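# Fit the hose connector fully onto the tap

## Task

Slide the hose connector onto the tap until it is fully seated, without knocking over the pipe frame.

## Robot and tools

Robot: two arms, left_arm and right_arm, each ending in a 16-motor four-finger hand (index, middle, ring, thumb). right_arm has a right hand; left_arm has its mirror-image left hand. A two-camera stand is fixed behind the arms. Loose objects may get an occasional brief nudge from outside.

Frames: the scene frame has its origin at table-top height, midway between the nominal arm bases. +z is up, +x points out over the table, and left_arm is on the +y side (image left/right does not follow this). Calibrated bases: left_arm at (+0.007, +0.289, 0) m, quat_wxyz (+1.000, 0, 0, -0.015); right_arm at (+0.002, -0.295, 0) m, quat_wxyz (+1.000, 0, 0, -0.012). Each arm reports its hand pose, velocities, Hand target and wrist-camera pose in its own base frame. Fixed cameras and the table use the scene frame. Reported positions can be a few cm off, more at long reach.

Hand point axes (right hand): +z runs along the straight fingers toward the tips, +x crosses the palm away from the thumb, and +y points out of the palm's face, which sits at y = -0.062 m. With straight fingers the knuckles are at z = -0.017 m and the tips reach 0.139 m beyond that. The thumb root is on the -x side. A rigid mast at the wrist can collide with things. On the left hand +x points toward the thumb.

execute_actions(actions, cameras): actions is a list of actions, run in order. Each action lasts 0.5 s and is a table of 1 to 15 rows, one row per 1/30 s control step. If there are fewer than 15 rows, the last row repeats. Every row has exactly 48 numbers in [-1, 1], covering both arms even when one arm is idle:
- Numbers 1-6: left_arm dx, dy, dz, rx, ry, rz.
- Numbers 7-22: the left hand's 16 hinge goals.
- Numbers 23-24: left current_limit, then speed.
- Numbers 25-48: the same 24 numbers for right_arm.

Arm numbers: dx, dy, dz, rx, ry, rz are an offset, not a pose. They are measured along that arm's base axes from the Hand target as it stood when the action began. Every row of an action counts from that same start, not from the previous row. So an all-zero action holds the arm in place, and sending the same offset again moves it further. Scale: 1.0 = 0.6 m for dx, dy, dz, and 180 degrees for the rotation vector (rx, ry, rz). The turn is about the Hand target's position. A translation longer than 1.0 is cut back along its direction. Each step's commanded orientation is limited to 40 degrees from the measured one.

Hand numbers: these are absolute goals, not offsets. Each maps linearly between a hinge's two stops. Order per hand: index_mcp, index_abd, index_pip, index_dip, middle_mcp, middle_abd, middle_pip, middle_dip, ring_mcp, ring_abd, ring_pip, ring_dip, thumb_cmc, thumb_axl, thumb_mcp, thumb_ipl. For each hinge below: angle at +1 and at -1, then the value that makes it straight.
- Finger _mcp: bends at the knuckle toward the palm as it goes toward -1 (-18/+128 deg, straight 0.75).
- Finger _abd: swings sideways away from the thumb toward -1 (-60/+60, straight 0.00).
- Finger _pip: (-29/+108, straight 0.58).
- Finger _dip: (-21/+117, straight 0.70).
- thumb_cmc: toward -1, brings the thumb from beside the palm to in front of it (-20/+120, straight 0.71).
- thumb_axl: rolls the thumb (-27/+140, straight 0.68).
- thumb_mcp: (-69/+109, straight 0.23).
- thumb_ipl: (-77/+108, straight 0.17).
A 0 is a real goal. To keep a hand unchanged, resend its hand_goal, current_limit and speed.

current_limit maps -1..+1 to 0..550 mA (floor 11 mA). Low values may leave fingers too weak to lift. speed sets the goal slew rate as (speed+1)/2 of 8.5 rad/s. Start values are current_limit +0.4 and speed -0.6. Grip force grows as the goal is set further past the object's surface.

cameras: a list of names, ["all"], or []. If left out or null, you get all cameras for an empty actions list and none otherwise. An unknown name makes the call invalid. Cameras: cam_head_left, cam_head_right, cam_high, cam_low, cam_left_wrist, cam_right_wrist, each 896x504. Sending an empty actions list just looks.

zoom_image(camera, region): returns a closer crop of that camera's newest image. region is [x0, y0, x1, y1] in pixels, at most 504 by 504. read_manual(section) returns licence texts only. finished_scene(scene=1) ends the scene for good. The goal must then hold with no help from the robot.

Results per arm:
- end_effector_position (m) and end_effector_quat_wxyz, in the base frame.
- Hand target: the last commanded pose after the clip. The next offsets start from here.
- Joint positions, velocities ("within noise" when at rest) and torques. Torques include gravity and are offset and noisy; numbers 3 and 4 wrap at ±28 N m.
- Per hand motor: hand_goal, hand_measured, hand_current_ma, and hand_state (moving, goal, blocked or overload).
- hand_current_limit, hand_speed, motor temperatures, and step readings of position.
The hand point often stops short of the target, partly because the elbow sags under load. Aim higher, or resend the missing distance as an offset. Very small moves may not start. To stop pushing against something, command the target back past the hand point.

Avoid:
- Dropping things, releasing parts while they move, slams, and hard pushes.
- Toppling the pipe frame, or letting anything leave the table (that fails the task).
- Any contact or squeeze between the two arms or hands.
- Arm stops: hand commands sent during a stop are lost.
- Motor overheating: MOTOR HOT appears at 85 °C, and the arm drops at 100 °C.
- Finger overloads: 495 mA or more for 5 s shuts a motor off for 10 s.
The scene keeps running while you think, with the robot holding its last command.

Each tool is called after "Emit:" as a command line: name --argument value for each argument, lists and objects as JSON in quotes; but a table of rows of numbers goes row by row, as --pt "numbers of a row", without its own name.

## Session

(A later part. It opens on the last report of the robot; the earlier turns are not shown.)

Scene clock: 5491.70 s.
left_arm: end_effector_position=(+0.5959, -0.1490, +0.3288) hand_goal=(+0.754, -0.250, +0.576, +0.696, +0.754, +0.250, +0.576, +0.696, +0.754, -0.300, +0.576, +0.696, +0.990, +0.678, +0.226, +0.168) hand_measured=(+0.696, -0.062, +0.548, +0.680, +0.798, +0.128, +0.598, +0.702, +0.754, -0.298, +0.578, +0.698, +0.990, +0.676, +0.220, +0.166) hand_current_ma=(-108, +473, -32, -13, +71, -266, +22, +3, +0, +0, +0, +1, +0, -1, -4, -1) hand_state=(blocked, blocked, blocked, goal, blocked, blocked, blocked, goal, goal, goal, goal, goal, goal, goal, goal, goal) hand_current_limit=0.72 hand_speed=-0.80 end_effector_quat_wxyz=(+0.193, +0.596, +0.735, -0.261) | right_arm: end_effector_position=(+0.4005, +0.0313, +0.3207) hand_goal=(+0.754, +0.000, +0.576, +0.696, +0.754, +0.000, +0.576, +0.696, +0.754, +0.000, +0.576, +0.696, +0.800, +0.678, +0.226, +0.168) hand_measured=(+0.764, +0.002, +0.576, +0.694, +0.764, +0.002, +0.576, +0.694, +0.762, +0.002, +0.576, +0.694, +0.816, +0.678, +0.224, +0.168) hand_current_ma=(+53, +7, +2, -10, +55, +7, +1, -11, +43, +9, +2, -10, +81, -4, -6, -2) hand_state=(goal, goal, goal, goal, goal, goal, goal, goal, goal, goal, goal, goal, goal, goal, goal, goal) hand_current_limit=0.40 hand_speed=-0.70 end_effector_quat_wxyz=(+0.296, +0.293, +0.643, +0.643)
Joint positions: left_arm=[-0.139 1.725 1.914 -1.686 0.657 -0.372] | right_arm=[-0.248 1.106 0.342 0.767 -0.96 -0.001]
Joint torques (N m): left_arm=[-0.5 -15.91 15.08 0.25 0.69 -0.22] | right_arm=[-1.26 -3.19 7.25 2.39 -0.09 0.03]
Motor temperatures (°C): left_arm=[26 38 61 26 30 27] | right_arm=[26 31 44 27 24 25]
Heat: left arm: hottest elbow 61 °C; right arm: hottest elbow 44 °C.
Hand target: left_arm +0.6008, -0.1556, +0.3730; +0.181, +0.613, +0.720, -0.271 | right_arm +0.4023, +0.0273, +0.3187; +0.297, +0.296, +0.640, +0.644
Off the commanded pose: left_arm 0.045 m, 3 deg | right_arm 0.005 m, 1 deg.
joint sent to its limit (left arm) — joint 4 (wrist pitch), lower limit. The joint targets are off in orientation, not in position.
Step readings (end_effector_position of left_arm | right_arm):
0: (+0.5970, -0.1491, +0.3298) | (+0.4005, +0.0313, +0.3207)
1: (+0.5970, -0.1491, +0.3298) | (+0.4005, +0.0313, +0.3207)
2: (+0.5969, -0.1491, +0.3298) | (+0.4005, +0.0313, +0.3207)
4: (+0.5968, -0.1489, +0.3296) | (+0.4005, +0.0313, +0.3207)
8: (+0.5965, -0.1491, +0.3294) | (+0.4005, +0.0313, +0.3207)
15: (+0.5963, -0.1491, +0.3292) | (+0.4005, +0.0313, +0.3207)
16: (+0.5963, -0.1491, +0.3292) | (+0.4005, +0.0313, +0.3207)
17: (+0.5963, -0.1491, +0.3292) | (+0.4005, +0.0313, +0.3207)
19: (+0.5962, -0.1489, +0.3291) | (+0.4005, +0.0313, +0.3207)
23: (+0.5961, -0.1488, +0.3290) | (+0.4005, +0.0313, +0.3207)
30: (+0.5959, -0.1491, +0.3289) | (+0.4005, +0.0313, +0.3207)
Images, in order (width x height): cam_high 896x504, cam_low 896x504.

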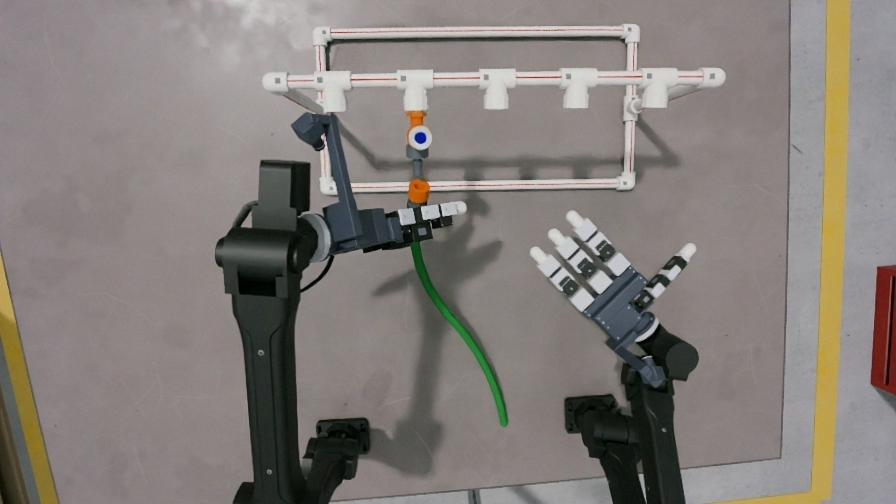

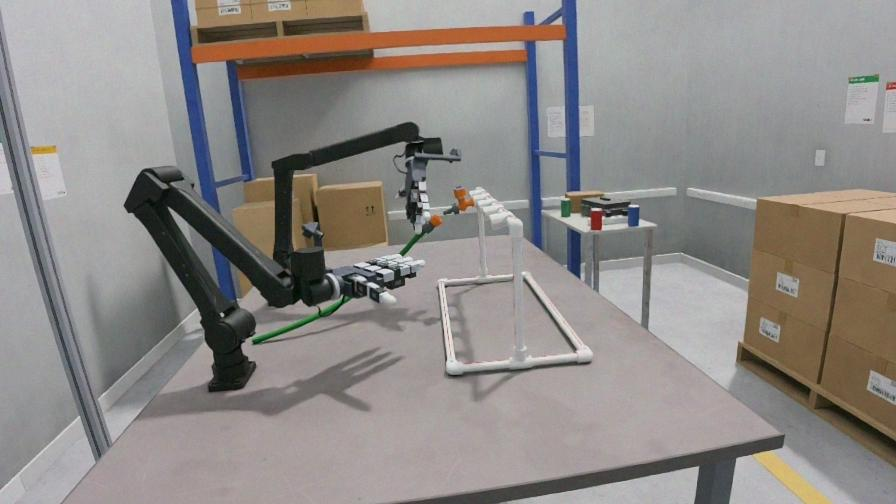

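Emit:
execute_actions --actions '[[[0.0,0,0.012,0,0,0,0.754,-0.25,0.576,0.696,0.754,0.25,0.576,0.696,0.754,-0.3,0.576,0.696,0.99,0.678,0.226,0.168,0.72,-0.8,0,0,0,0,0,0,0.754,0,0.576,0.696,0.754,0,0.576,0.696,0.754,0,0.576,0.696,0.8,0.678,0.226,0.168,0.4,-0.7]],[[0.0,0,0.012,0,0,0,0.754,-0.25,0.576,0.696,0.754,0.25,0.576,0.696,0.754,-0.3,0.576,0.696,0.99,0.678,0.226,0.168,0.72,-0.8,0,0,0,0,0,0,0.754,0,0.576,0.696,0.754,0,0.576,0.696,0.754,0,0.576,0.696,0.8,0.678,0.226,0.168,0.4,-0.7]]]' --cameras '["cam_high","cam_low"]'

Emit:
zoom_image --camera "cam_high" --region '[370, 130, 490, 260]'

Emit:
zoom_image --camera "cam_low" --region '[380, 170, 490, 270]'

Scene clock: 5501.57 s.
left_arm: end_effector_position=(+0.5974, -0.1495, +0.3356) hand_goal=(+0.754, -0.250, +0.576, +0.696, +0.754, +0.250, +0.576, +0.696, +0.754, -0.300, +0.576, +0.696, +0.990, +0.678, +0.226, +0.168) hand_measured=(+0.696, -0.062, +0.548, +0.680, +0.798, +0.128, +0.598, +0.702, +0.754, -0.298, +0.578, +0.698, +0.990, +0.676, +0.220, +0.166) hand_current_ma=(-109, +473, -33, -13, +71, -263, +22, +3, +0, +0, +0, +1, +0, -1, -4, -1) hand_state=(blocked, blocked, blocked, goal, blocked, blocked, blocked, goal, goal, goal, goal, goal, goal, goal, goal, goal) hand_current_limit=0.72 hand_speed=-0.80 end_effector_quat_wxyz=(+0.197, +0.592, +0.738, -0.259) | right_arm: end_effector_position=(+0.4005, +0.0313, +0.3207) hand_goal=(+0.754, +0.000, +0.576, +0.696, +0.754, +0.000, +0.576, +0.696, +0.754, +0.000, +0.576, +0.696, +0.800, +0.678, +0.226, +0.168) hand_measured=(+0.764, +0.002, +0.576, +0.694, +0.764, +0.002, +0.576, +0.694, +0.762, +0.002, +0.576, +0.694, +0.816, +0.678, +0.224, +0.168) hand_current_ma=(+53, +7, +2, -10, +55, +7, +1, -11, +43, +9, +2, -10, +81, -4, -6, -2) hand_state=(goal, goal, goal, goal, goal, goal, goal, goal, goal, goal, goal, goal, goal, goal, goal, goal) hand_current_limit=0.40 hand_speed=-0.70 end_effector_quat_wxyz=(+0.296, +0.293, +0.643, +0.643)
Joint positions: left_arm=[-0.141 1.725 1.93 -1.686 0.657 -0.391] | right_arm=[-0.248 1.106 0.342 0.767 -0.96 -0.001]
Joint torques (N m): left_arm=[0.09 -16.32 15.47 0.31 0.69 -0.16] | right_arm=[-1.32 -3.19 7.24 2.39 -0.09 0.03]
Motor temperatures (°C): left_arm=[26 39 63 26 30 27] | right_arm=[26 31 44 27 24 25]
Heat: left arm: hottest elbow 63 °C; right arm: hottest elbow 44 °C.
Hand target: left_arm +0.6009, -0.1556, +0.3873; +0.181, +0.613, +0.720, -0.271 | right_arm +0.4023, +0.0273, +0.3187; +0.297, +0.296, +0.640, +0.644
Off the commanded pose: left_arm 0.052 m, 4 deg | right_arm 0.005 m, 1 deg.
joint sent to its limit (left arm) — joint 4 (wrist pitch), lower limit. The joint targets are off in position and orientation.
Step readings (end_effector_position of left_arm | right_arm):
0: (+0.5959, -0.1490, +0.3288) | (+0.4005, +0.0313, +0.3207)
1: (+0.5959, -0.1490, +0.3288) | (+0.4005, +0.0313, +0.3207)
2: (+0.5958, -0.1490, +0.3288) | (+0.4005, +0.0313, +0.3207)
4: (+0.5958, -0.1489, +0.3287) | (+0.4005, +0.0313, +0.3207)
8: (+0.5956, -0.1489, +0.3286) | (+0.4005, +0.0313, +0.3207)
15: (+0.5955, -0.1490, +0.3285) | (+0.4005, +0.0313, +0.3207)
16: (+0.5955, -0.1490, +0.3286) | (+0.4005, +0.0313, +0.3207)
17: (+0.5957, -0.1490, +0.3291) | (+0.4005, +0.0313, +0.3207)
19: (+0.5961, -0.1489, +0.3306) | (+0.4005, +0.0313, +0.3207)
23: (+0.5971, -0.1495, +0.3342) | (+0.4005, +0.0313, +0.3207)
30: (+0.5975, -0.1494, +0.3356) | (+0.4005, +0.0313, +0.3207)
Images, in order (width x height): cam_high 896x504, cam_low 896x504.

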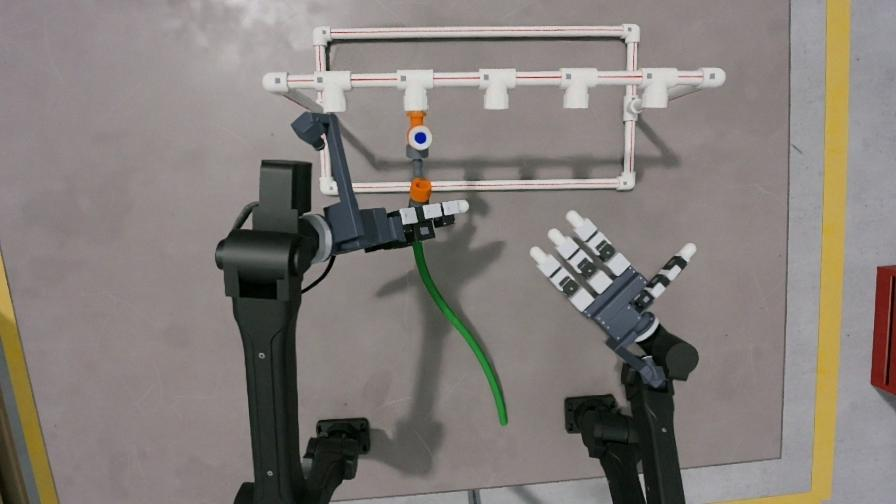

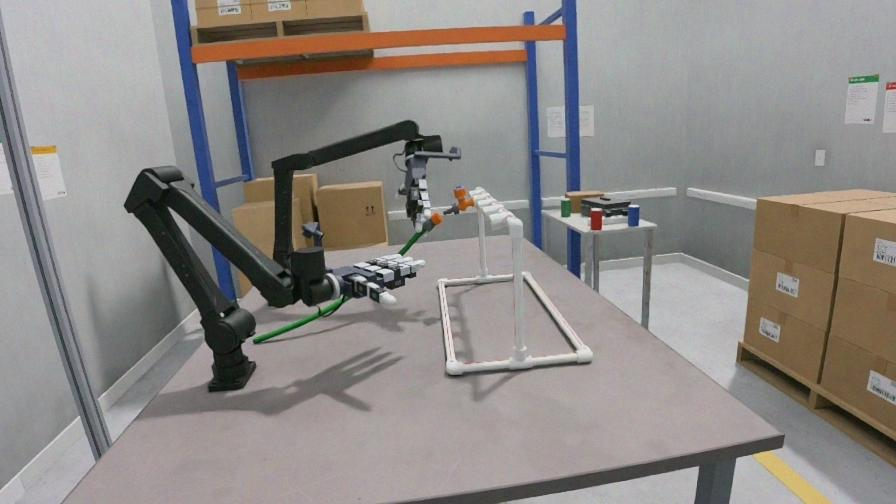

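Scaled by 3.877.

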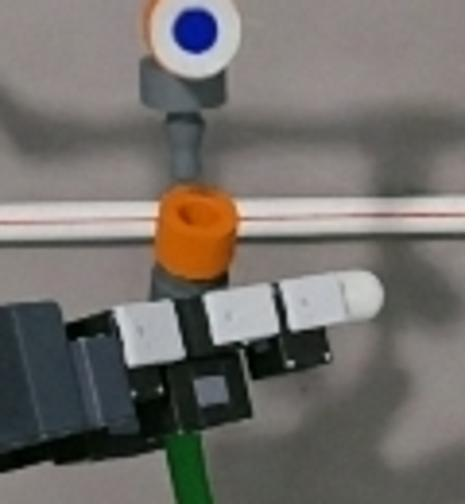

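Scaled by 4.582.

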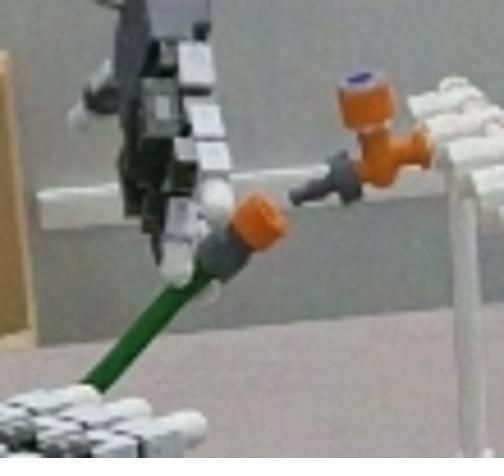

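Emit:
execute_actions --actions '[[[0.0,0.018,0.008,0,-0.006,0.0,0.754,-0.25,0.576,0.696,0.754,0.25,0.576,0.696,0.754,-0.3,0.576,0.696,0.99,0.678,0.226,0.168,0.72,-0.8,0,0,0,0,0,0,0.754,0,0.576,0.696,0.754,0,0.576,0.696,0.754,0,0.576,0.696,0.8,0.678,0.226,0.168,0.4,-0.7]],[[0.008,0,0.006,0,0,0,0.754,-0.25,0.576,0.696,0.754,0.25,0.576,0.696,0.754,-0.3,0.576,0.696,0.99,0.678,0.226,0.168,0.72,-0.8,0,0,0,0,0,0,0.754,0,0.576,0.696,0.754,0,0.576,0.696,0.754,0,0.576,0.696,0.8,0.678,0.226,0.168,0.4,-0.7]]]' --cameras '["cam_high","cam_low"]'

Emit:
zoom_image --camera "cam_high" --region '[370, 130, 490, 260]'

Emit:
zoom_image --camera "cam_low" --region '[380, 170, 490, 270]'

Scene clock: 5525.00 s.
left_arm: end_effector_position=(+0.5974, -0.1493, +0.3491) hand_goal=(+0.754, -0.250, +0.576, +0.696, +0.754, +0.250, +0.576, +0.696, +0.754, -0.300, +0.576, +0.696, +0.990, +0.678, +0.226, +0.168) hand_measured=(+0.696, -0.062, +0.548, +0.680, +0.798, +0.128, +0.598, +0.702, +0.754, -0.298, +0.578, +0.698, +0.990, +0.676, +0.220, +0.166) hand_current_ma=(-109, +473, -33, -13, +71, -263, +23, +3, +0, +0, +0, +1, +0, -1, -4, -1) hand_state=(blocked, blocked, blocked, goal, blocked, blocked, blocked, goal, goal, goal, goal, goal, goal, goal, goal, goal) hand_current_limit=0.72 hand_speed=-0.80 end_effector_quat_wxyz=(+0.207, +0.595, +0.735, -0.252) | right_arm: end_effector_position=(+0.4005, +0.0313, +0.3207) hand_goal=(+0.754, +0.000, +0.576, +0.696, +0.754, +0.000, +0.576, +0.696, +0.754, +0.000, +0.576, +0.696, +0.800, +0.678, +0.226, +0.168) hand_measured=(+0.764, +0.002, +0.576, +0.694, +0.764, +0.002, +0.576, +0.694, +0.762, +0.002, +0.576, +0.694, +0.816, +0.678, +0.224, +0.168) hand_current_ma=(+53, +7, +2, -10, +55, +7, +1, -11, +43, +9, +2, -10, +81, -4, -6, -2) hand_state=(goal, goal, goal, goal, goal, goal, goal, goal, goal, goal, goal, goal, goal, goal, goal, goal) hand_current_limit=0.40 hand_speed=-0.70 end_effector_quat_wxyz=(+0.296, +0.293, +0.643, +0.643)
Joint positions: left_arm=[-0.141 1.714 1.946 -1.686 0.655 -0.391] | right_arm=[-0.248 1.106 0.342 0.767 -0.96 -0.001]
Joint torques (N m): left_arm=[1.14 -15.91 15.47 0.31 0.69 0.02] | right_arm=[-1.26 -3.25 7.24 2.39 -0.09 0.03]
Motor temperatures (°C): left_arm=[26 41 69 26 30 27] | right_arm=[26 31 44 27 24 25]
Heat: left arm: hottest elbow 69 °C; right arm: hottest elbow 44 °C.
Hand target: left_arm +0.6057, -0.1448, +0.3956; +0.188, +0.615, +0.718, -0.265 | right_arm +0.4023, +0.0273, +0.3187; +0.297, +0.296, +0.640, +0.644
Off the commanded pose: left_arm 0.048 m, 4 deg | right_arm 0.005 m, 1 deg.
joint sent to its limit (left arm) — joint 4 (wrist pitch), lower limit. The joint targets are off in orientation, not in position.
Step readings (end_effector_position of left_arm | right_arm):
0: (+0.5974, -0.1495, +0.3355) | (+0.4005, +0.0313, +0.3207)
1: (+0.5974, -0.1495, +0.3355) | (+0.4005, +0.0313, +0.3207)
2: (+0.5974, -0.1495, +0.3355) | (+0.4005, +0.0313, +0.3207)
4: (+0.5973, -0.1494, +0.3359) | (+0.4005, +0.0313, +0.3207)
8: (+0.5965, -0.1491, +0.3381) | (+0.4005, +0.0313, +0.3207)
15: (+0.5952, -0.1489, +0.3420) | (+0.4005, +0.0313, +0.3207)
16: (+0.5952, -0.1489, +0.3420) | (+0.4005, +0.0313, +0.3207)
17: (+0.5952, -0.1489, +0.3420) | (+0.4005, +0.0313, +0.3207)
19: (+0.5952, -0.1489, +0.3420) | (+0.4005, +0.0313, +0.3207)
23: (+0.5963, -0.1491, +0.3454) | (+0.4005, +0.0313, +0.3207)
30: (+0.5974, -0.1493, +0.3491) | (+0.4005, +0.0313, +0.3207)
Images, in order (width x height): cam_high 896x504, cam_low 896x504.

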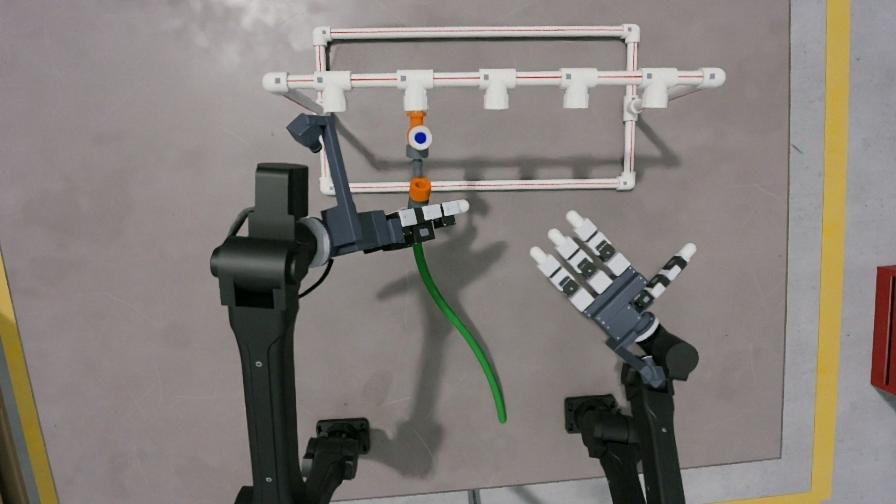

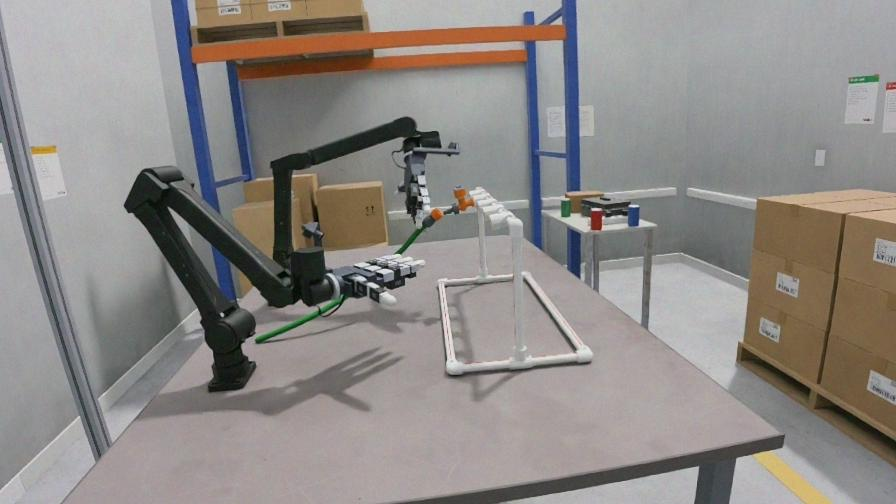

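Scaled by 3.877.

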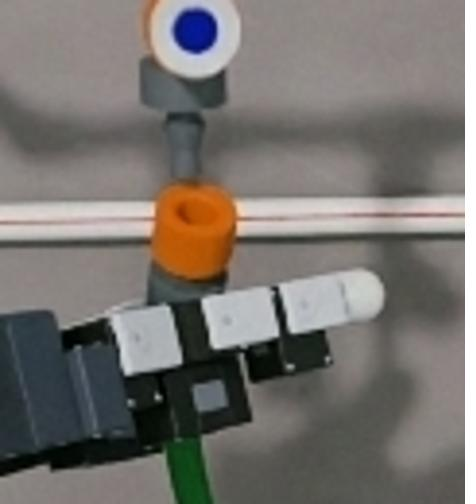

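Scaled by 4.582.

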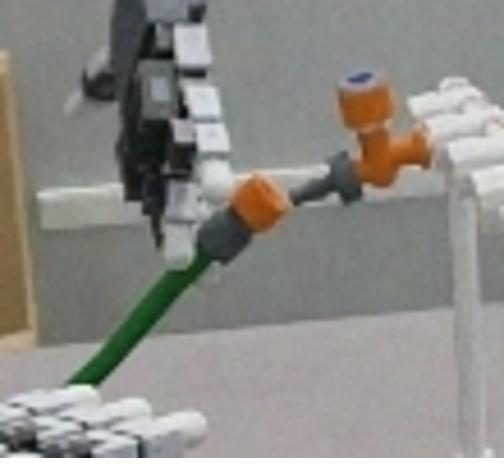

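Emit:
execute_actions --actions '[[[-0.006,0.008,-0.078,0,0,0.0,0.754,-0.25,0.576,0.696,0.754,0.25,0.576,0.696,0.754,-0.3,0.576,0.696,0.99,0.678,0.226,0.168,0.72,-0.8,0,0,0,0,0,0,0.754,0,0.576,0.696,0.754,0,0.576,0.696,0.754,0,0.576,0.696,0.8,0.678,0.226,0.168,0.4,-0.7]]]' --cameras '["cam_high","cam_low"]'

Emit:
zoom_image --camera "cam_high" --region '[370, 130, 490, 260]'

Emit:
zoom_image --camera "cam_low" --region '[380, 170, 490, 270]'

Scene clock: 5538.17 s.
left_arm: end_effector_position=(+0.6021, -0.1434, +0.3496) hand_goal=(+0.754, -0.250, +0.576, +0.696, +0.754, +0.250, +0.576, +0.696, +0.754, -0.300, +0.576, +0.696, +0.990, +0.678, +0.226, +0.168) hand_measured=(+0.696, -0.062, +0.548, +0.680, +0.798, +0.128, +0.600, +0.702, +0.754, -0.298, +0.578, +0.698, +0.990, +0.676, +0.220, +0.166) hand_current_ma=(-109, +473, -33, -13, +71, -263, +23, +3, +0, +0, +0, +1, +0, -1, -4, -1) hand_state=(blocked, blocked, blocked, goal, blocked, blocked, blocked, goal, goal, goal, goal, goal, goal, goal, goal, goal) hand_current_limit=0.72 hand_speed=-0.80 end_effector_quat_wxyz=(+0.214, +0.606, +0.726, -0.246) | right_arm: end_effector_position=(+0.4005, +0.0313, +0.3207) hand_goal=(+0.754, +0.000, +0.576, +0.696, +0.754, +0.000, +0.576, +0.696, +0.754, +0.000, +0.576, +0.696, +0.800, +0.678, +0.226, +0.168) hand_measured=(+0.764, +0.002, +0.576, +0.694, +0.764, +0.002, +0.576, +0.694, +0.762, +0.002, +0.576, +0.694, +0.816, +0.678, +0.224, +0.168) hand_current_ma=(+53, +7, +2, -10, +55, +7, +1, -11, +43, +9, +2, -10, +81, -4, -6, -2) hand_state=(goal, goal, goal, goal, goal, goal, goal, goal, goal, goal, goal, goal, goal, goal, goal, goal) hand_current_limit=0.40 hand_speed=-0.70 end_effector_quat_wxyz=(+0.296, +0.293, +0.643, +0.643)
Joint positions: left_arm=[-0.126 1.717 1.946 -1.686 0.655 -0.343] | right_arm=[-0.248 1.106 0.342 0.767 -0.96 -0.001]
Joint torques (N m): left_arm=[0.97 -14.33 8.94 0.4 0.81 0.19] | right_arm=[-1.32 -3.19 7.24 2.39 -0.09 0.03]
Motor temperatures (°C): left_arm=[26 39 69 26 30 26] | right_arm=[26 31 44 27 24 25]
Heat: left arm: hottest elbow 69 °C; right arm: hottest elbow 44 °C.
Hand target: left_arm +0.6021, -0.1400, +0.3489; +0.188, +0.616, +0.718, -0.265 | right_arm +0.4023, +0.0273, +0.3187; +0.297, +0.296, +0.640, +0.644
Off the commanded pose: left_arm 0.003 m, 4 deg | right_arm 0.005 m, 1 deg.
joint sent to its limit (left arm) — joint 4 (wrist pitch), lower limit. The joint targets are off in orientation, not in position.
Step readings (end_effector_position of left_arm | right_arm):
0: (+0.5974, -0.1493, +0.3491) | (+0.4005, +0.0313, +0.3207)
1: (+0.5974, -0.1493, +0.3491) | (+0.4005, +0.0313, +0.3207)
2: (+0.5975, -0.1493, +0.3492) | (+0.4005, +0.0313, +0.3207)
4: (+0.5980, -0.1489, +0.3496) | (+0.4005, +0.0313, +0.3207)
8: (+0.5998, -0.1457, +0.3505) | (+0.4005, +0.0313, +0.3207)
15: (+0.6018, -0.1431, +0.3499) | (+0.4005, +0.0313, +0.3207)
Images, in order (width x height): cam_high 896x504, cam_low 896x504.

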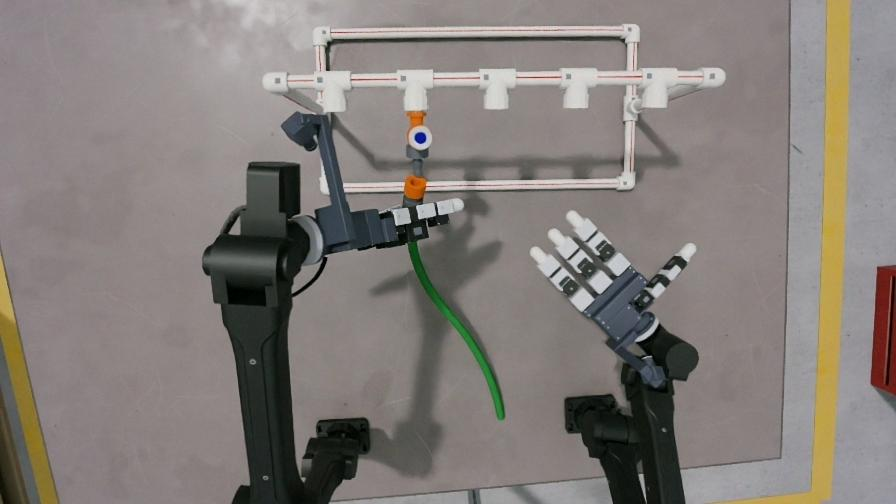

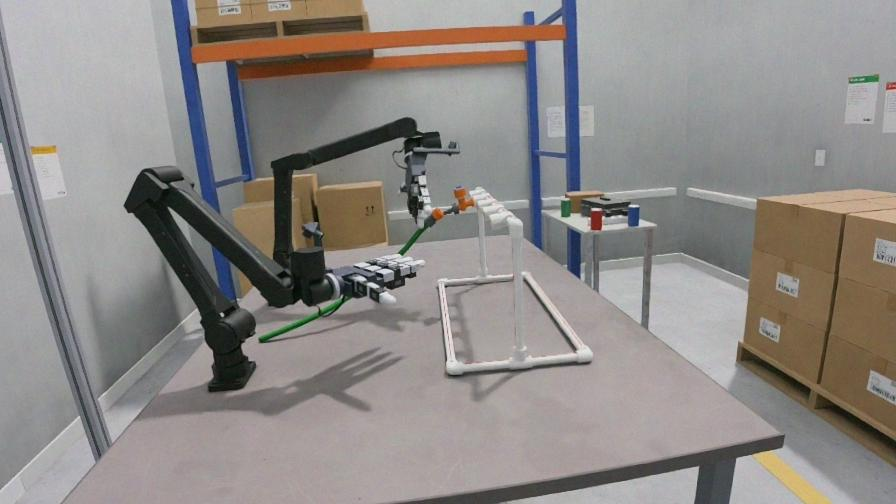

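Scaled by 3.877.

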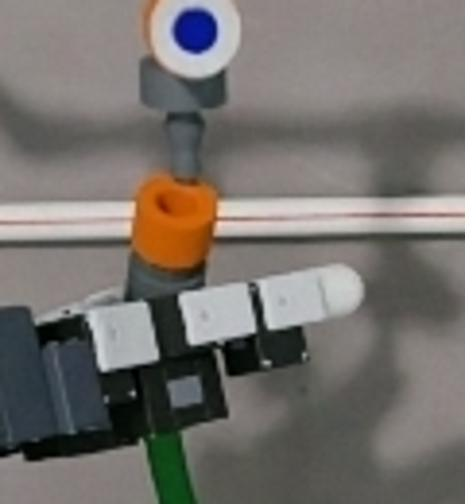

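Scaled by 4.582.

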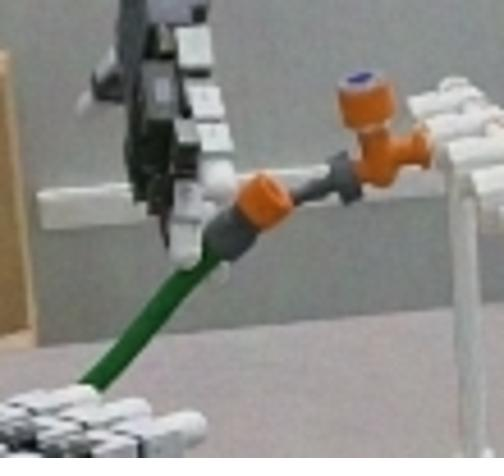

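Emit:
execute_actions --actions '[[[0.0,-0.0225,-0.013,0,0,0.0,0.754,-0.25,0.576,0.696,0.754,0.25,0.576,0.696,0.754,-0.3,0.576,0.696,0.99,0.678,0.226,0.168,0.72,-0.8,0,0,0,0,0,0,0.754,0,0.576,0.696,0.754,0,0.576,0.696,0.754,0,0.576,0.696,0.8,0.678,0.226,0.168,0.4,-0.7]]]' --cameras '["cam_high","cam_low"]'

Emit:
zoom_image --camera "cam_high" --region '[370, 130, 490, 260]'

Emit:
zoom_image --camera "cam_low" --region '[380, 170, 490, 270]'

Scene clock: 5550.27 s.
left_arm: end_effector_position=(+0.6055, -0.1465, +0.3385) hand_goal=(+0.754, -0.250, +0.576, +0.696, +0.754, +0.250, +0.576, +0.696, +0.754, -0.300, +0.576, +0.696, +0.990, +0.678, +0.226, +0.168) hand_measured=(+0.696, -0.062, +0.548, +0.680, +0.798, +0.128, +0.600, +0.702, +0.754, -0.298, +0.578, +0.698, +0.990, +0.676, +0.220, +0.166) hand_current_ma=(-109, +473, -33, -13, +71, -262, +23, +3, +0, +0, +0, +1, +0, -1, -4, -1) hand_state=(blocked, blocked, blocked, goal, blocked, blocked, blocked, goal, goal, goal, goal, goal, goal, goal, goal, goal) hand_current_limit=0.72 hand_speed=-0.80 end_effector_quat_wxyz=(+0.206, +0.606, +0.726, -0.251) | right_arm: end_effector_position=(+0.4005, +0.0313, +0.3207) hand_goal=(+0.754, +0.000, +0.576, +0.696, +0.754, +0.000, +0.576, +0.696, +0.754, +0.000, +0.576, +0.696, +0.800, +0.678, +0.226, +0.168) hand_measured=(+0.764, +0.002, +0.576, +0.694, +0.764, +0.002, +0.576, +0.694, +0.762, +0.002, +0.576, +0.694, +0.816, +0.678, +0.224, +0.168) hand_current_ma=(+53, +7, +2, -10, +55, +7, +1, -11, +43, +9, +2, -10, +81, -4, -6, -2) hand_state=(goal, goal, goal, goal, goal, goal, goal, goal, goal, goal, goal, goal, goal, goal, goal, goal) hand_current_limit=0.40 hand_speed=-0.70 end_effector_quat_wxyz=(+0.296, +0.293, +0.643, +0.643)
Joint positions: left_arm=[-0.13 1.735 1.946 -1.686 0.655 -0.343] | right_arm=[-0.248 1.106 0.342 0.767 -0.96 -0.001]
Joint torques (N m): left_arm=[-0.32 -15.38 9.32 0.32 0.76 0.07] | right_arm=[-1.26 -3.14 7.23 2.4 -0.1 0.03]
Motor temperatures (°C): left_arm=[26 39 65 26 30 27] | right_arm=[26 31 44 27 24 25]
Heat: left arm: hottest elbow 65 °C; right arm: hottest elbow 44 °C.
Hand target: left_arm +0.6021, -0.1535, +0.3411; +0.188, +0.616, +0.718, -0.265 | right_arm +0.4023, +0.0273, +0.3187; +0.297, +0.296, +0.640, +0.644
Off the commanded pose: left_arm 0.008 m, 3 deg | right_arm 0.005 m, 1 deg.
joint sent to its limit (left arm) — joint 4 (wrist pitch), lower limit. The joint targets still meet the commanded pose.
Step readings (end_effector_position of left_arm | right_arm):
0: (+0.6021, -0.1434, +0.3497) | (+0.4005, +0.0313, +0.3207)
1: (+0.6021, -0.1434, +0.3497) | (+0.4005, +0.0313, +0.3207)
2: (+0.6022, -0.1435, +0.3495) | (+0.4005, +0.0313, +0.3207)
4: (+0.6026, -0.1435, +0.3485) | (+0.4005, +0.0313, +0.3207)
8: (+0.6038, -0.1451, +0.3442) | (+0.4005, +0.0313, +0.3207)
15: (+0.6055, -0.1463, +0.3385) | (+0.4005, +0.0313, +0.3207)
Images, in order (width x height): cam_high 896x504, cam_low 896x504.

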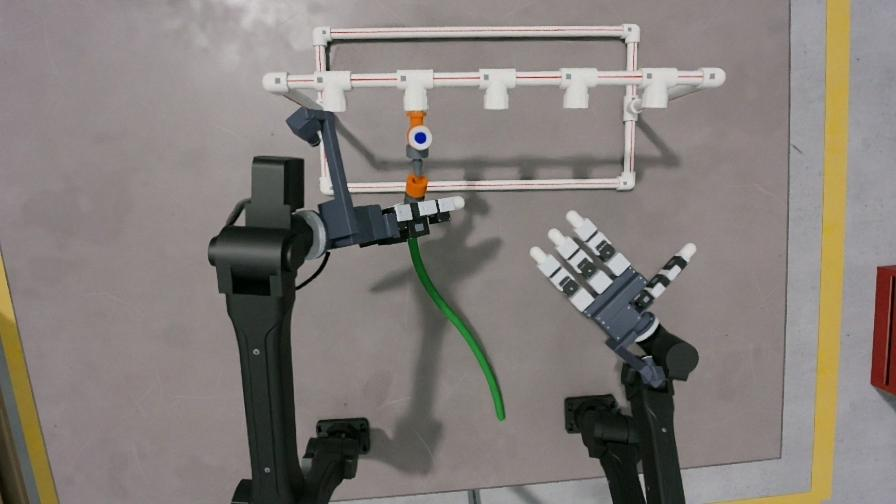

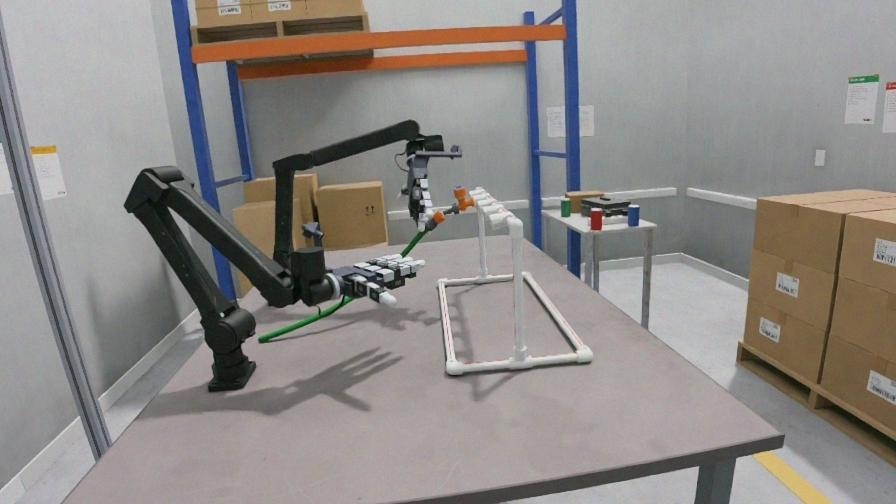

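Scaled by 3.877.

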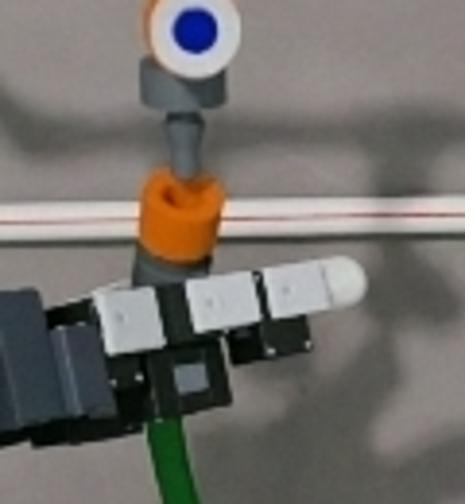

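Scaled by 4.582.

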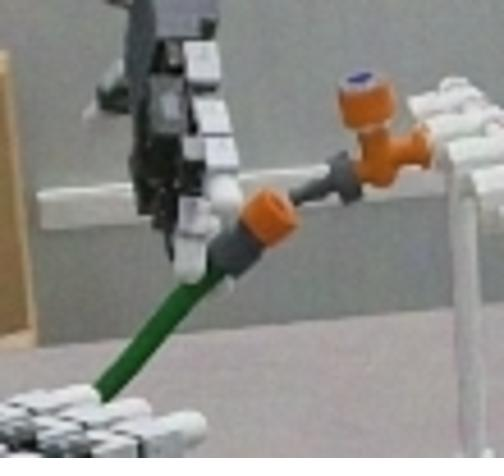

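Emit:
execute_actions --actions '[[[0.018,-0.006,0.008,0,0,0.0,0.754,-0.25,0.576,0.696,0.754,0.25,0.576,0.696,0.754,-0.3,0.576,0.696,0.99,0.678,0.226,0.168,0.72,-0.8,0,0,0,0,0,0,0.754,0,0.576,0.696,0.754,0,0.576,0.696,0.754,0,0.576,0.696,0.8,0.678,0.226,0.168,0.4,-0.7]]]' --cameras '["cam_high","cam_low"]'

Emit:
zoom_image --camera "cam_high" --region '[370, 130, 490, 260]'

Emit:
zoom_image --camera "cam_low" --region '[380, 170, 490, 270]'

Scene clock: 5558.77 s.
left_arm: end_effector_position=(+0.6100, -0.1504, +0.3225) hand_goal=(+0.754, -0.250, +0.576, +0.696, +0.754, +0.250, +0.576, +0.696, +0.754, -0.300, +0.576, +0.696, +0.990, +0.678, +0.226, +0.168) hand_measured=(+0.696, -0.062, +0.548, +0.680, +0.798, +0.128, +0.600, +0.702, +0.754, -0.298, +0.578, +0.698, +0.990, +0.676, +0.220, +0.166) hand_current_ma=(-109, +473, -33, -13, +71, -262, +23, +3, +0, +0, +0, +1, +0, -1, -4, -1) hand_state=(blocked, blocked, blocked, goal, blocked, blocked, blocked, goal, goal, goal, goal, goal, goal, goal, goal, goal) hand_current_limit=0.72 hand_speed=-0.80 end_effector_quat_wxyz=(+0.195, +0.605, +0.728, -0.258) | right_arm: end_effector_position=(+0.4005, +0.0313, +0.3207) hand_goal=(+0.754, +0.000, +0.576, +0.696, +0.754, +0.000, +0.576, +0.696, +0.754, +0.000, +0.576, +0.696, +0.800, +0.678, +0.226, +0.168) hand_measured=(+0.764, +0.002, +0.576, +0.694, +0.764, +0.002, +0.576, +0.694, +0.762, +0.002, +0.576, +0.694, +0.816, +0.678, +0.224, +0.168) hand_current_ma=(+53, +7, +2, -10, +55, +7, +1, -11, +43, +9, +2, -10, +81, -4, -6, -2) hand_state=(goal, goal, goal, goal, goal, goal, goal, goal, goal, goal, goal, goal, goal, goal, goal, goal) hand_current_limit=0.40 hand_speed=-0.70 end_effector_quat_wxyz=(+0.296, +0.293, +0.643, +0.643)
Joint positions: left_arm=[-0.136 1.762 1.946 -1.686 0.655 -0.343] | right_arm=[-0.248 1.106 0.342 0.767 -0.96 -0.001]
Joint torques (N m): left_arm=[-0.09 -14.92 12.71 0.28 0.72 -0.09] | right_arm=[-1.32 -3.19 7.23 2.37 -0.1 0.03]
Motor temperatures (°C): left_arm=[26 38 63 26 30 26] | right_arm=[26 31 43 27 24 25]
Heat: left arm: hottest elbow 63 °C; right arm: hottest elbow 43 °C.
Hand target: left_arm +0.6129, -0.1573, +0.3458; +0.188, +0.616, +0.718, -0.265 | right_arm +0.4023, +0.0273, +0.3187; +0.297, +0.296, +0.640, +0.644
Off the commanded pose: left_arm 0.024 m, 2 deg | right_arm 0.005 m, 1 deg.
joint sent to its limit (left arm) — joint 4 (wrist pitch), lower limit. The joint targets are off in orientation, not in position.
Step readings (end_effector_position of left_arm | right_arm):
0: (+0.6055, -0.1465, +0.3385) | (+0.4005, +0.0313, +0.3207)
1: (+0.6055, -0.1465, +0.3385) | (+0.4005, +0.0313, +0.3207)
2: (+0.6055, -0.1467, +0.3383) | (+0.4005, +0.0313, +0.3207)
4: (+0.6058, -0.1470, +0.3372) | (+0.4005, +0.0313, +0.3207)
8: (+0.6074, -0.1491, +0.3312) | (+0.4005, +0.0313, +0.3207)
15: (+0.6100, -0.1504, +0.3225) | (+0.4005, +0.0313, +0.3207)
Images, in order (width x height): cam_high 896x504, cam_low 896x504.

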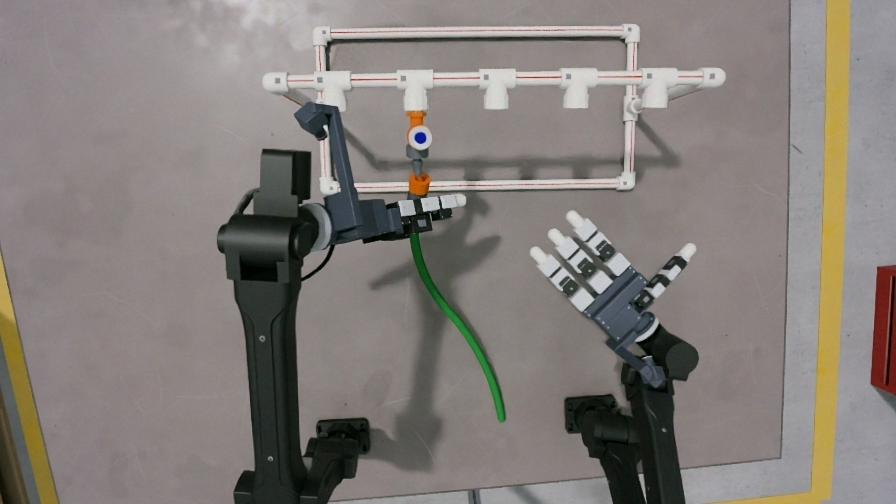

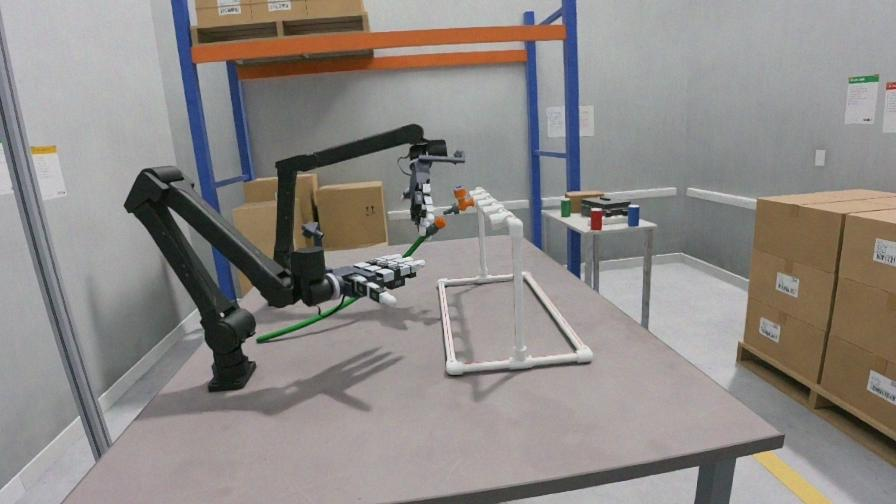

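Scaled by 3.877.

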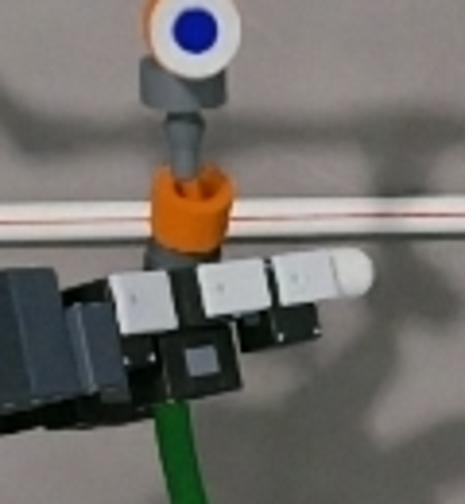

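Scaled by 4.582.

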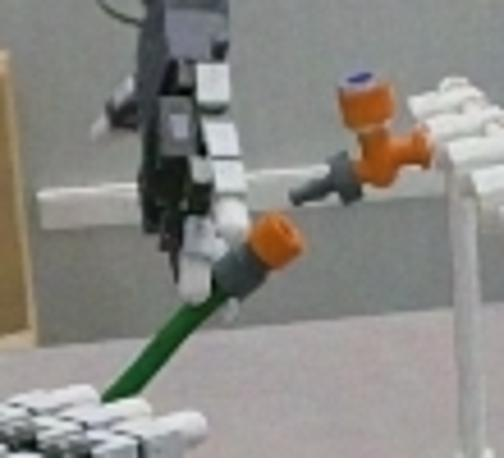

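Emit:
execute_actions --actions '[[[-0.02,0,0.01,0,0,0.0,0.754,-0.25,0.576,0.696,0.754,0.25,0.576,0.696,0.754,-0.3,0.576,0.696,0.99,0.678,0.226,0.168,0.72,-0.8,0,0,0,0,0,0,0.754,0,0.576,0.696,0.754,0,0.576,0.696,0.754,0,0.576,0.696,0.8,0.678,0.226,0.168,0.4,-0.7]],[[0,0,0.035,0,0,0.0,0.754,-0.25,0.576,0.696,0.754,0.25,0.576,0.696,0.754,-0.3,0.576,0.696,0.99,0.678,0.226,0.168,0.72,-0.8,0,0,0,0,0,0,0.754,0,0.576,0.696,0.754,0,0.576,0.696,0.754,0,0.576,0.696,0.8,0.678,0.226,0.168,0.4,-0.7]],[[0,0,0.02,0,0,0.0,0.754,-0.25,0.576,0.696,0.754,0.25,0.576,0.696,0.754,-0.3,0.576,0.696,0.99,0.678,0.226,0.168,0.72,-0.8,0,0,0,0,0,0,0.754,0,0.576,0.696,0.754,0,0.576,0.696,0.754,0,0.576,0.696,0.8,0.678,0.226,0.168,0.4,-0.7]]]' --cameras '["cam_high","cam_low"]'

Emit:
zoom_image --camera "cam_high" --region '[370, 130, 490, 260]'

Emit:
zoom_image --camera "cam_low" --region '[380, 170, 490, 270]'

Scene clock: 5577.23 s.
left_arm: end_effector_position=(+0.6014, -0.1512, +0.3398) hand_goal=(+0.754, -0.250, +0.576, +0.696, +0.754, +0.250, +0.576, +0.696, +0.754, -0.300, +0.576, +0.696, +0.990, +0.678, +0.226, +0.168) hand_measured=(+0.696, -0.062, +0.548, +0.680, +0.798, +0.128, +0.600, +0.702, +0.754, -0.298, +0.578, +0.698, +0.990, +0.676, +0.220, +0.166) hand_current_ma=(-109, +473, -33, -13, +71, -262, +23, +3, +0, +0, +0, +1, +0, -1, -4, -1) hand_state=(blocked, blocked, blocked, goal, blocked, blocked, blocked, goal, goal, goal, goal, goal, goal, goal, goal, goal) hand_current_limit=0.72 hand_speed=-0.80 end_effector_quat_wxyz=(+0.202, +0.598, +0.733, -0.254) | right_arm: end_effector_position=(+0.4005, +0.0313, +0.3207) hand_goal=(+0.754, +0.000, +0.576, +0.696, +0.754, +0.000, +0.576, +0.696, +0.754, +0.000, +0.576, +0.696, +0.800, +0.678, +0.226, +0.168) hand_measured=(+0.764, +0.002, +0.576, +0.694, +0.764, +0.002, +0.576, +0.694, +0.762, +0.002, +0.576, +0.694, +0.816, +0.678, +0.224, +0.168) hand_current_ma=(+53, +7, +2, -10, +55, +7, +1, -11, +43, +9, +2, -10, +81, -4, -6, -2) hand_state=(goal, goal, goal, goal, goal, goal, goal, goal, goal, goal, goal, goal, goal, goal, goal, goal) hand_current_limit=0.40 hand_speed=-0.70 end_effector_quat_wxyz=(+0.296, +0.293, +0.643, +0.643)
Joint positions: left_arm=[-0.142 1.73 1.946 -1.686 0.655 -0.378] | right_arm=[-0.248 1.106 0.342 0.767 -0.96 -0.001]
Joint torques (N m): left_arm=[-0.21 -16.85 14.13 0.29 0.67 -0.21] | right_arm=[-1.26 -3.19 7.24 2.39 -0.1 0.03]
Motor temperatures (°C): left_arm=[26 40 64 26 30 26] | right_arm=[26 31 43 27 24 25]
Heat: left arm: hottest elbow 64 °C; right arm: hottest elbow 43 °C.
Hand target: left_arm +0.6009, -0.1571, +0.3848; +0.188, +0.616, +0.718, -0.265 | right_arm +0.4023, +0.0273, +0.3187; +0.297, +0.296, +0.640, +0.644
Off the commanded pose: left_arm 0.045 m, 3 deg | right_arm 0.005 m, 1 deg.
joint sent to its limit (left arm) — joint 4 (wrist pitch), lower limit. The joint targets are off in orientation, not in position.
Step readings (end_effector_position of left_arm | right_arm):
0: (+0.6100, -0.1504, +0.3225) | (+0.4005, +0.0313, +0.3207)
1: (+0.6100, -0.1504, +0.3225) | (+0.4005, +0.0313, +0.3207)
2: (+0.6100, -0.1504, +0.3225) | (+0.4005, +0.0313, +0.3207)
4: (+0.6099, -0.1507, +0.3225) | (+0.4005, +0.0313, +0.3207)
8: (+0.6096, -0.1513, +0.3230) | (+0.4005, +0.0313, +0.3207)
15: (+0.6081, -0.1521, +0.3269) | (+0.4005, +0.0313, +0.3207)
16: (+0.6080, -0.1521, +0.3273) | (+0.4005, +0.0313, +0.3207)
17: (+0.6078, -0.1520, +0.3278) | (+0.4005, +0.0313, +0.3207)
19: (+0.6071, -0.1519, +0.3289) | (+0.4005, +0.0313, +0.3207)
23: (+0.6052, -0.1519, +0.3329) | (+0.4005, +0.0313, +0.3207)
30: (+0.6032, -0.1519, +0.3374) | (+0.4005, +0.0313, +0.3207)
31: (+0.6032, -0.1519, +0.3373) | (+0.4005, +0.0313, +0.3207)
32: (+0.6031, -0.1518, +0.3373) | (+0.4005, +0.0313, +0.3207)
34: (+0.6029, -0.1518, +0.3371) | (+0.4005, +0.0313, +0.3207)
38: (+0.6024, -0.1514, +0.3378) | (+0.4005, +0.0313, +0.3207)
45: (+0.6015, -0.1513, +0.3396) | (+0.4005, +0.0313, +0.3207)
Images, in order (width x height): cam_high 896x504, cam_low 896x504.

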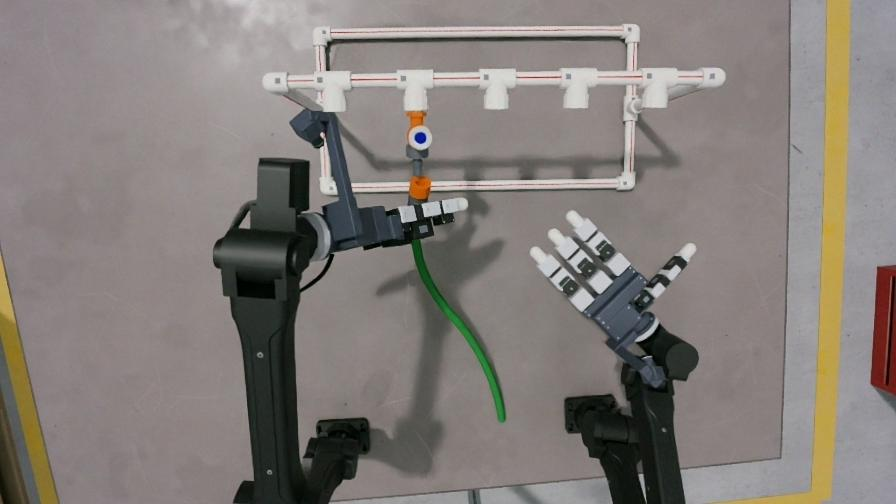

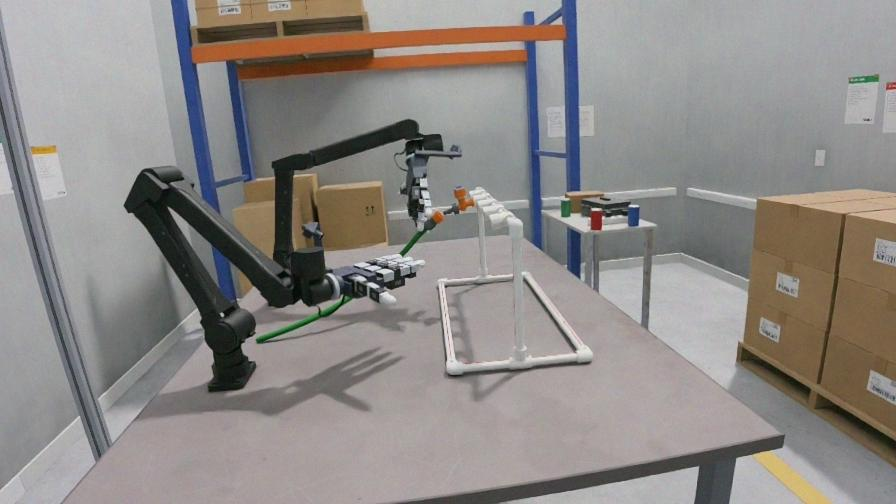

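Scaled by 3.877.

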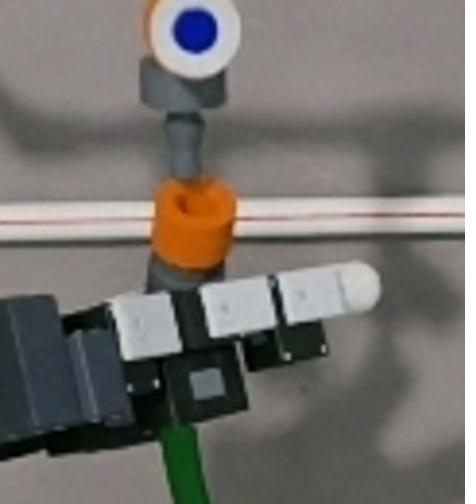

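Scaled by 4.582.

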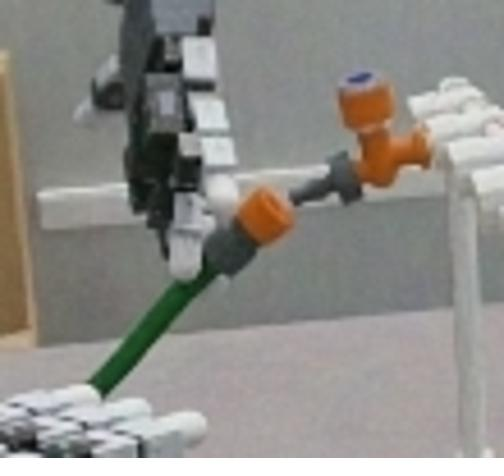

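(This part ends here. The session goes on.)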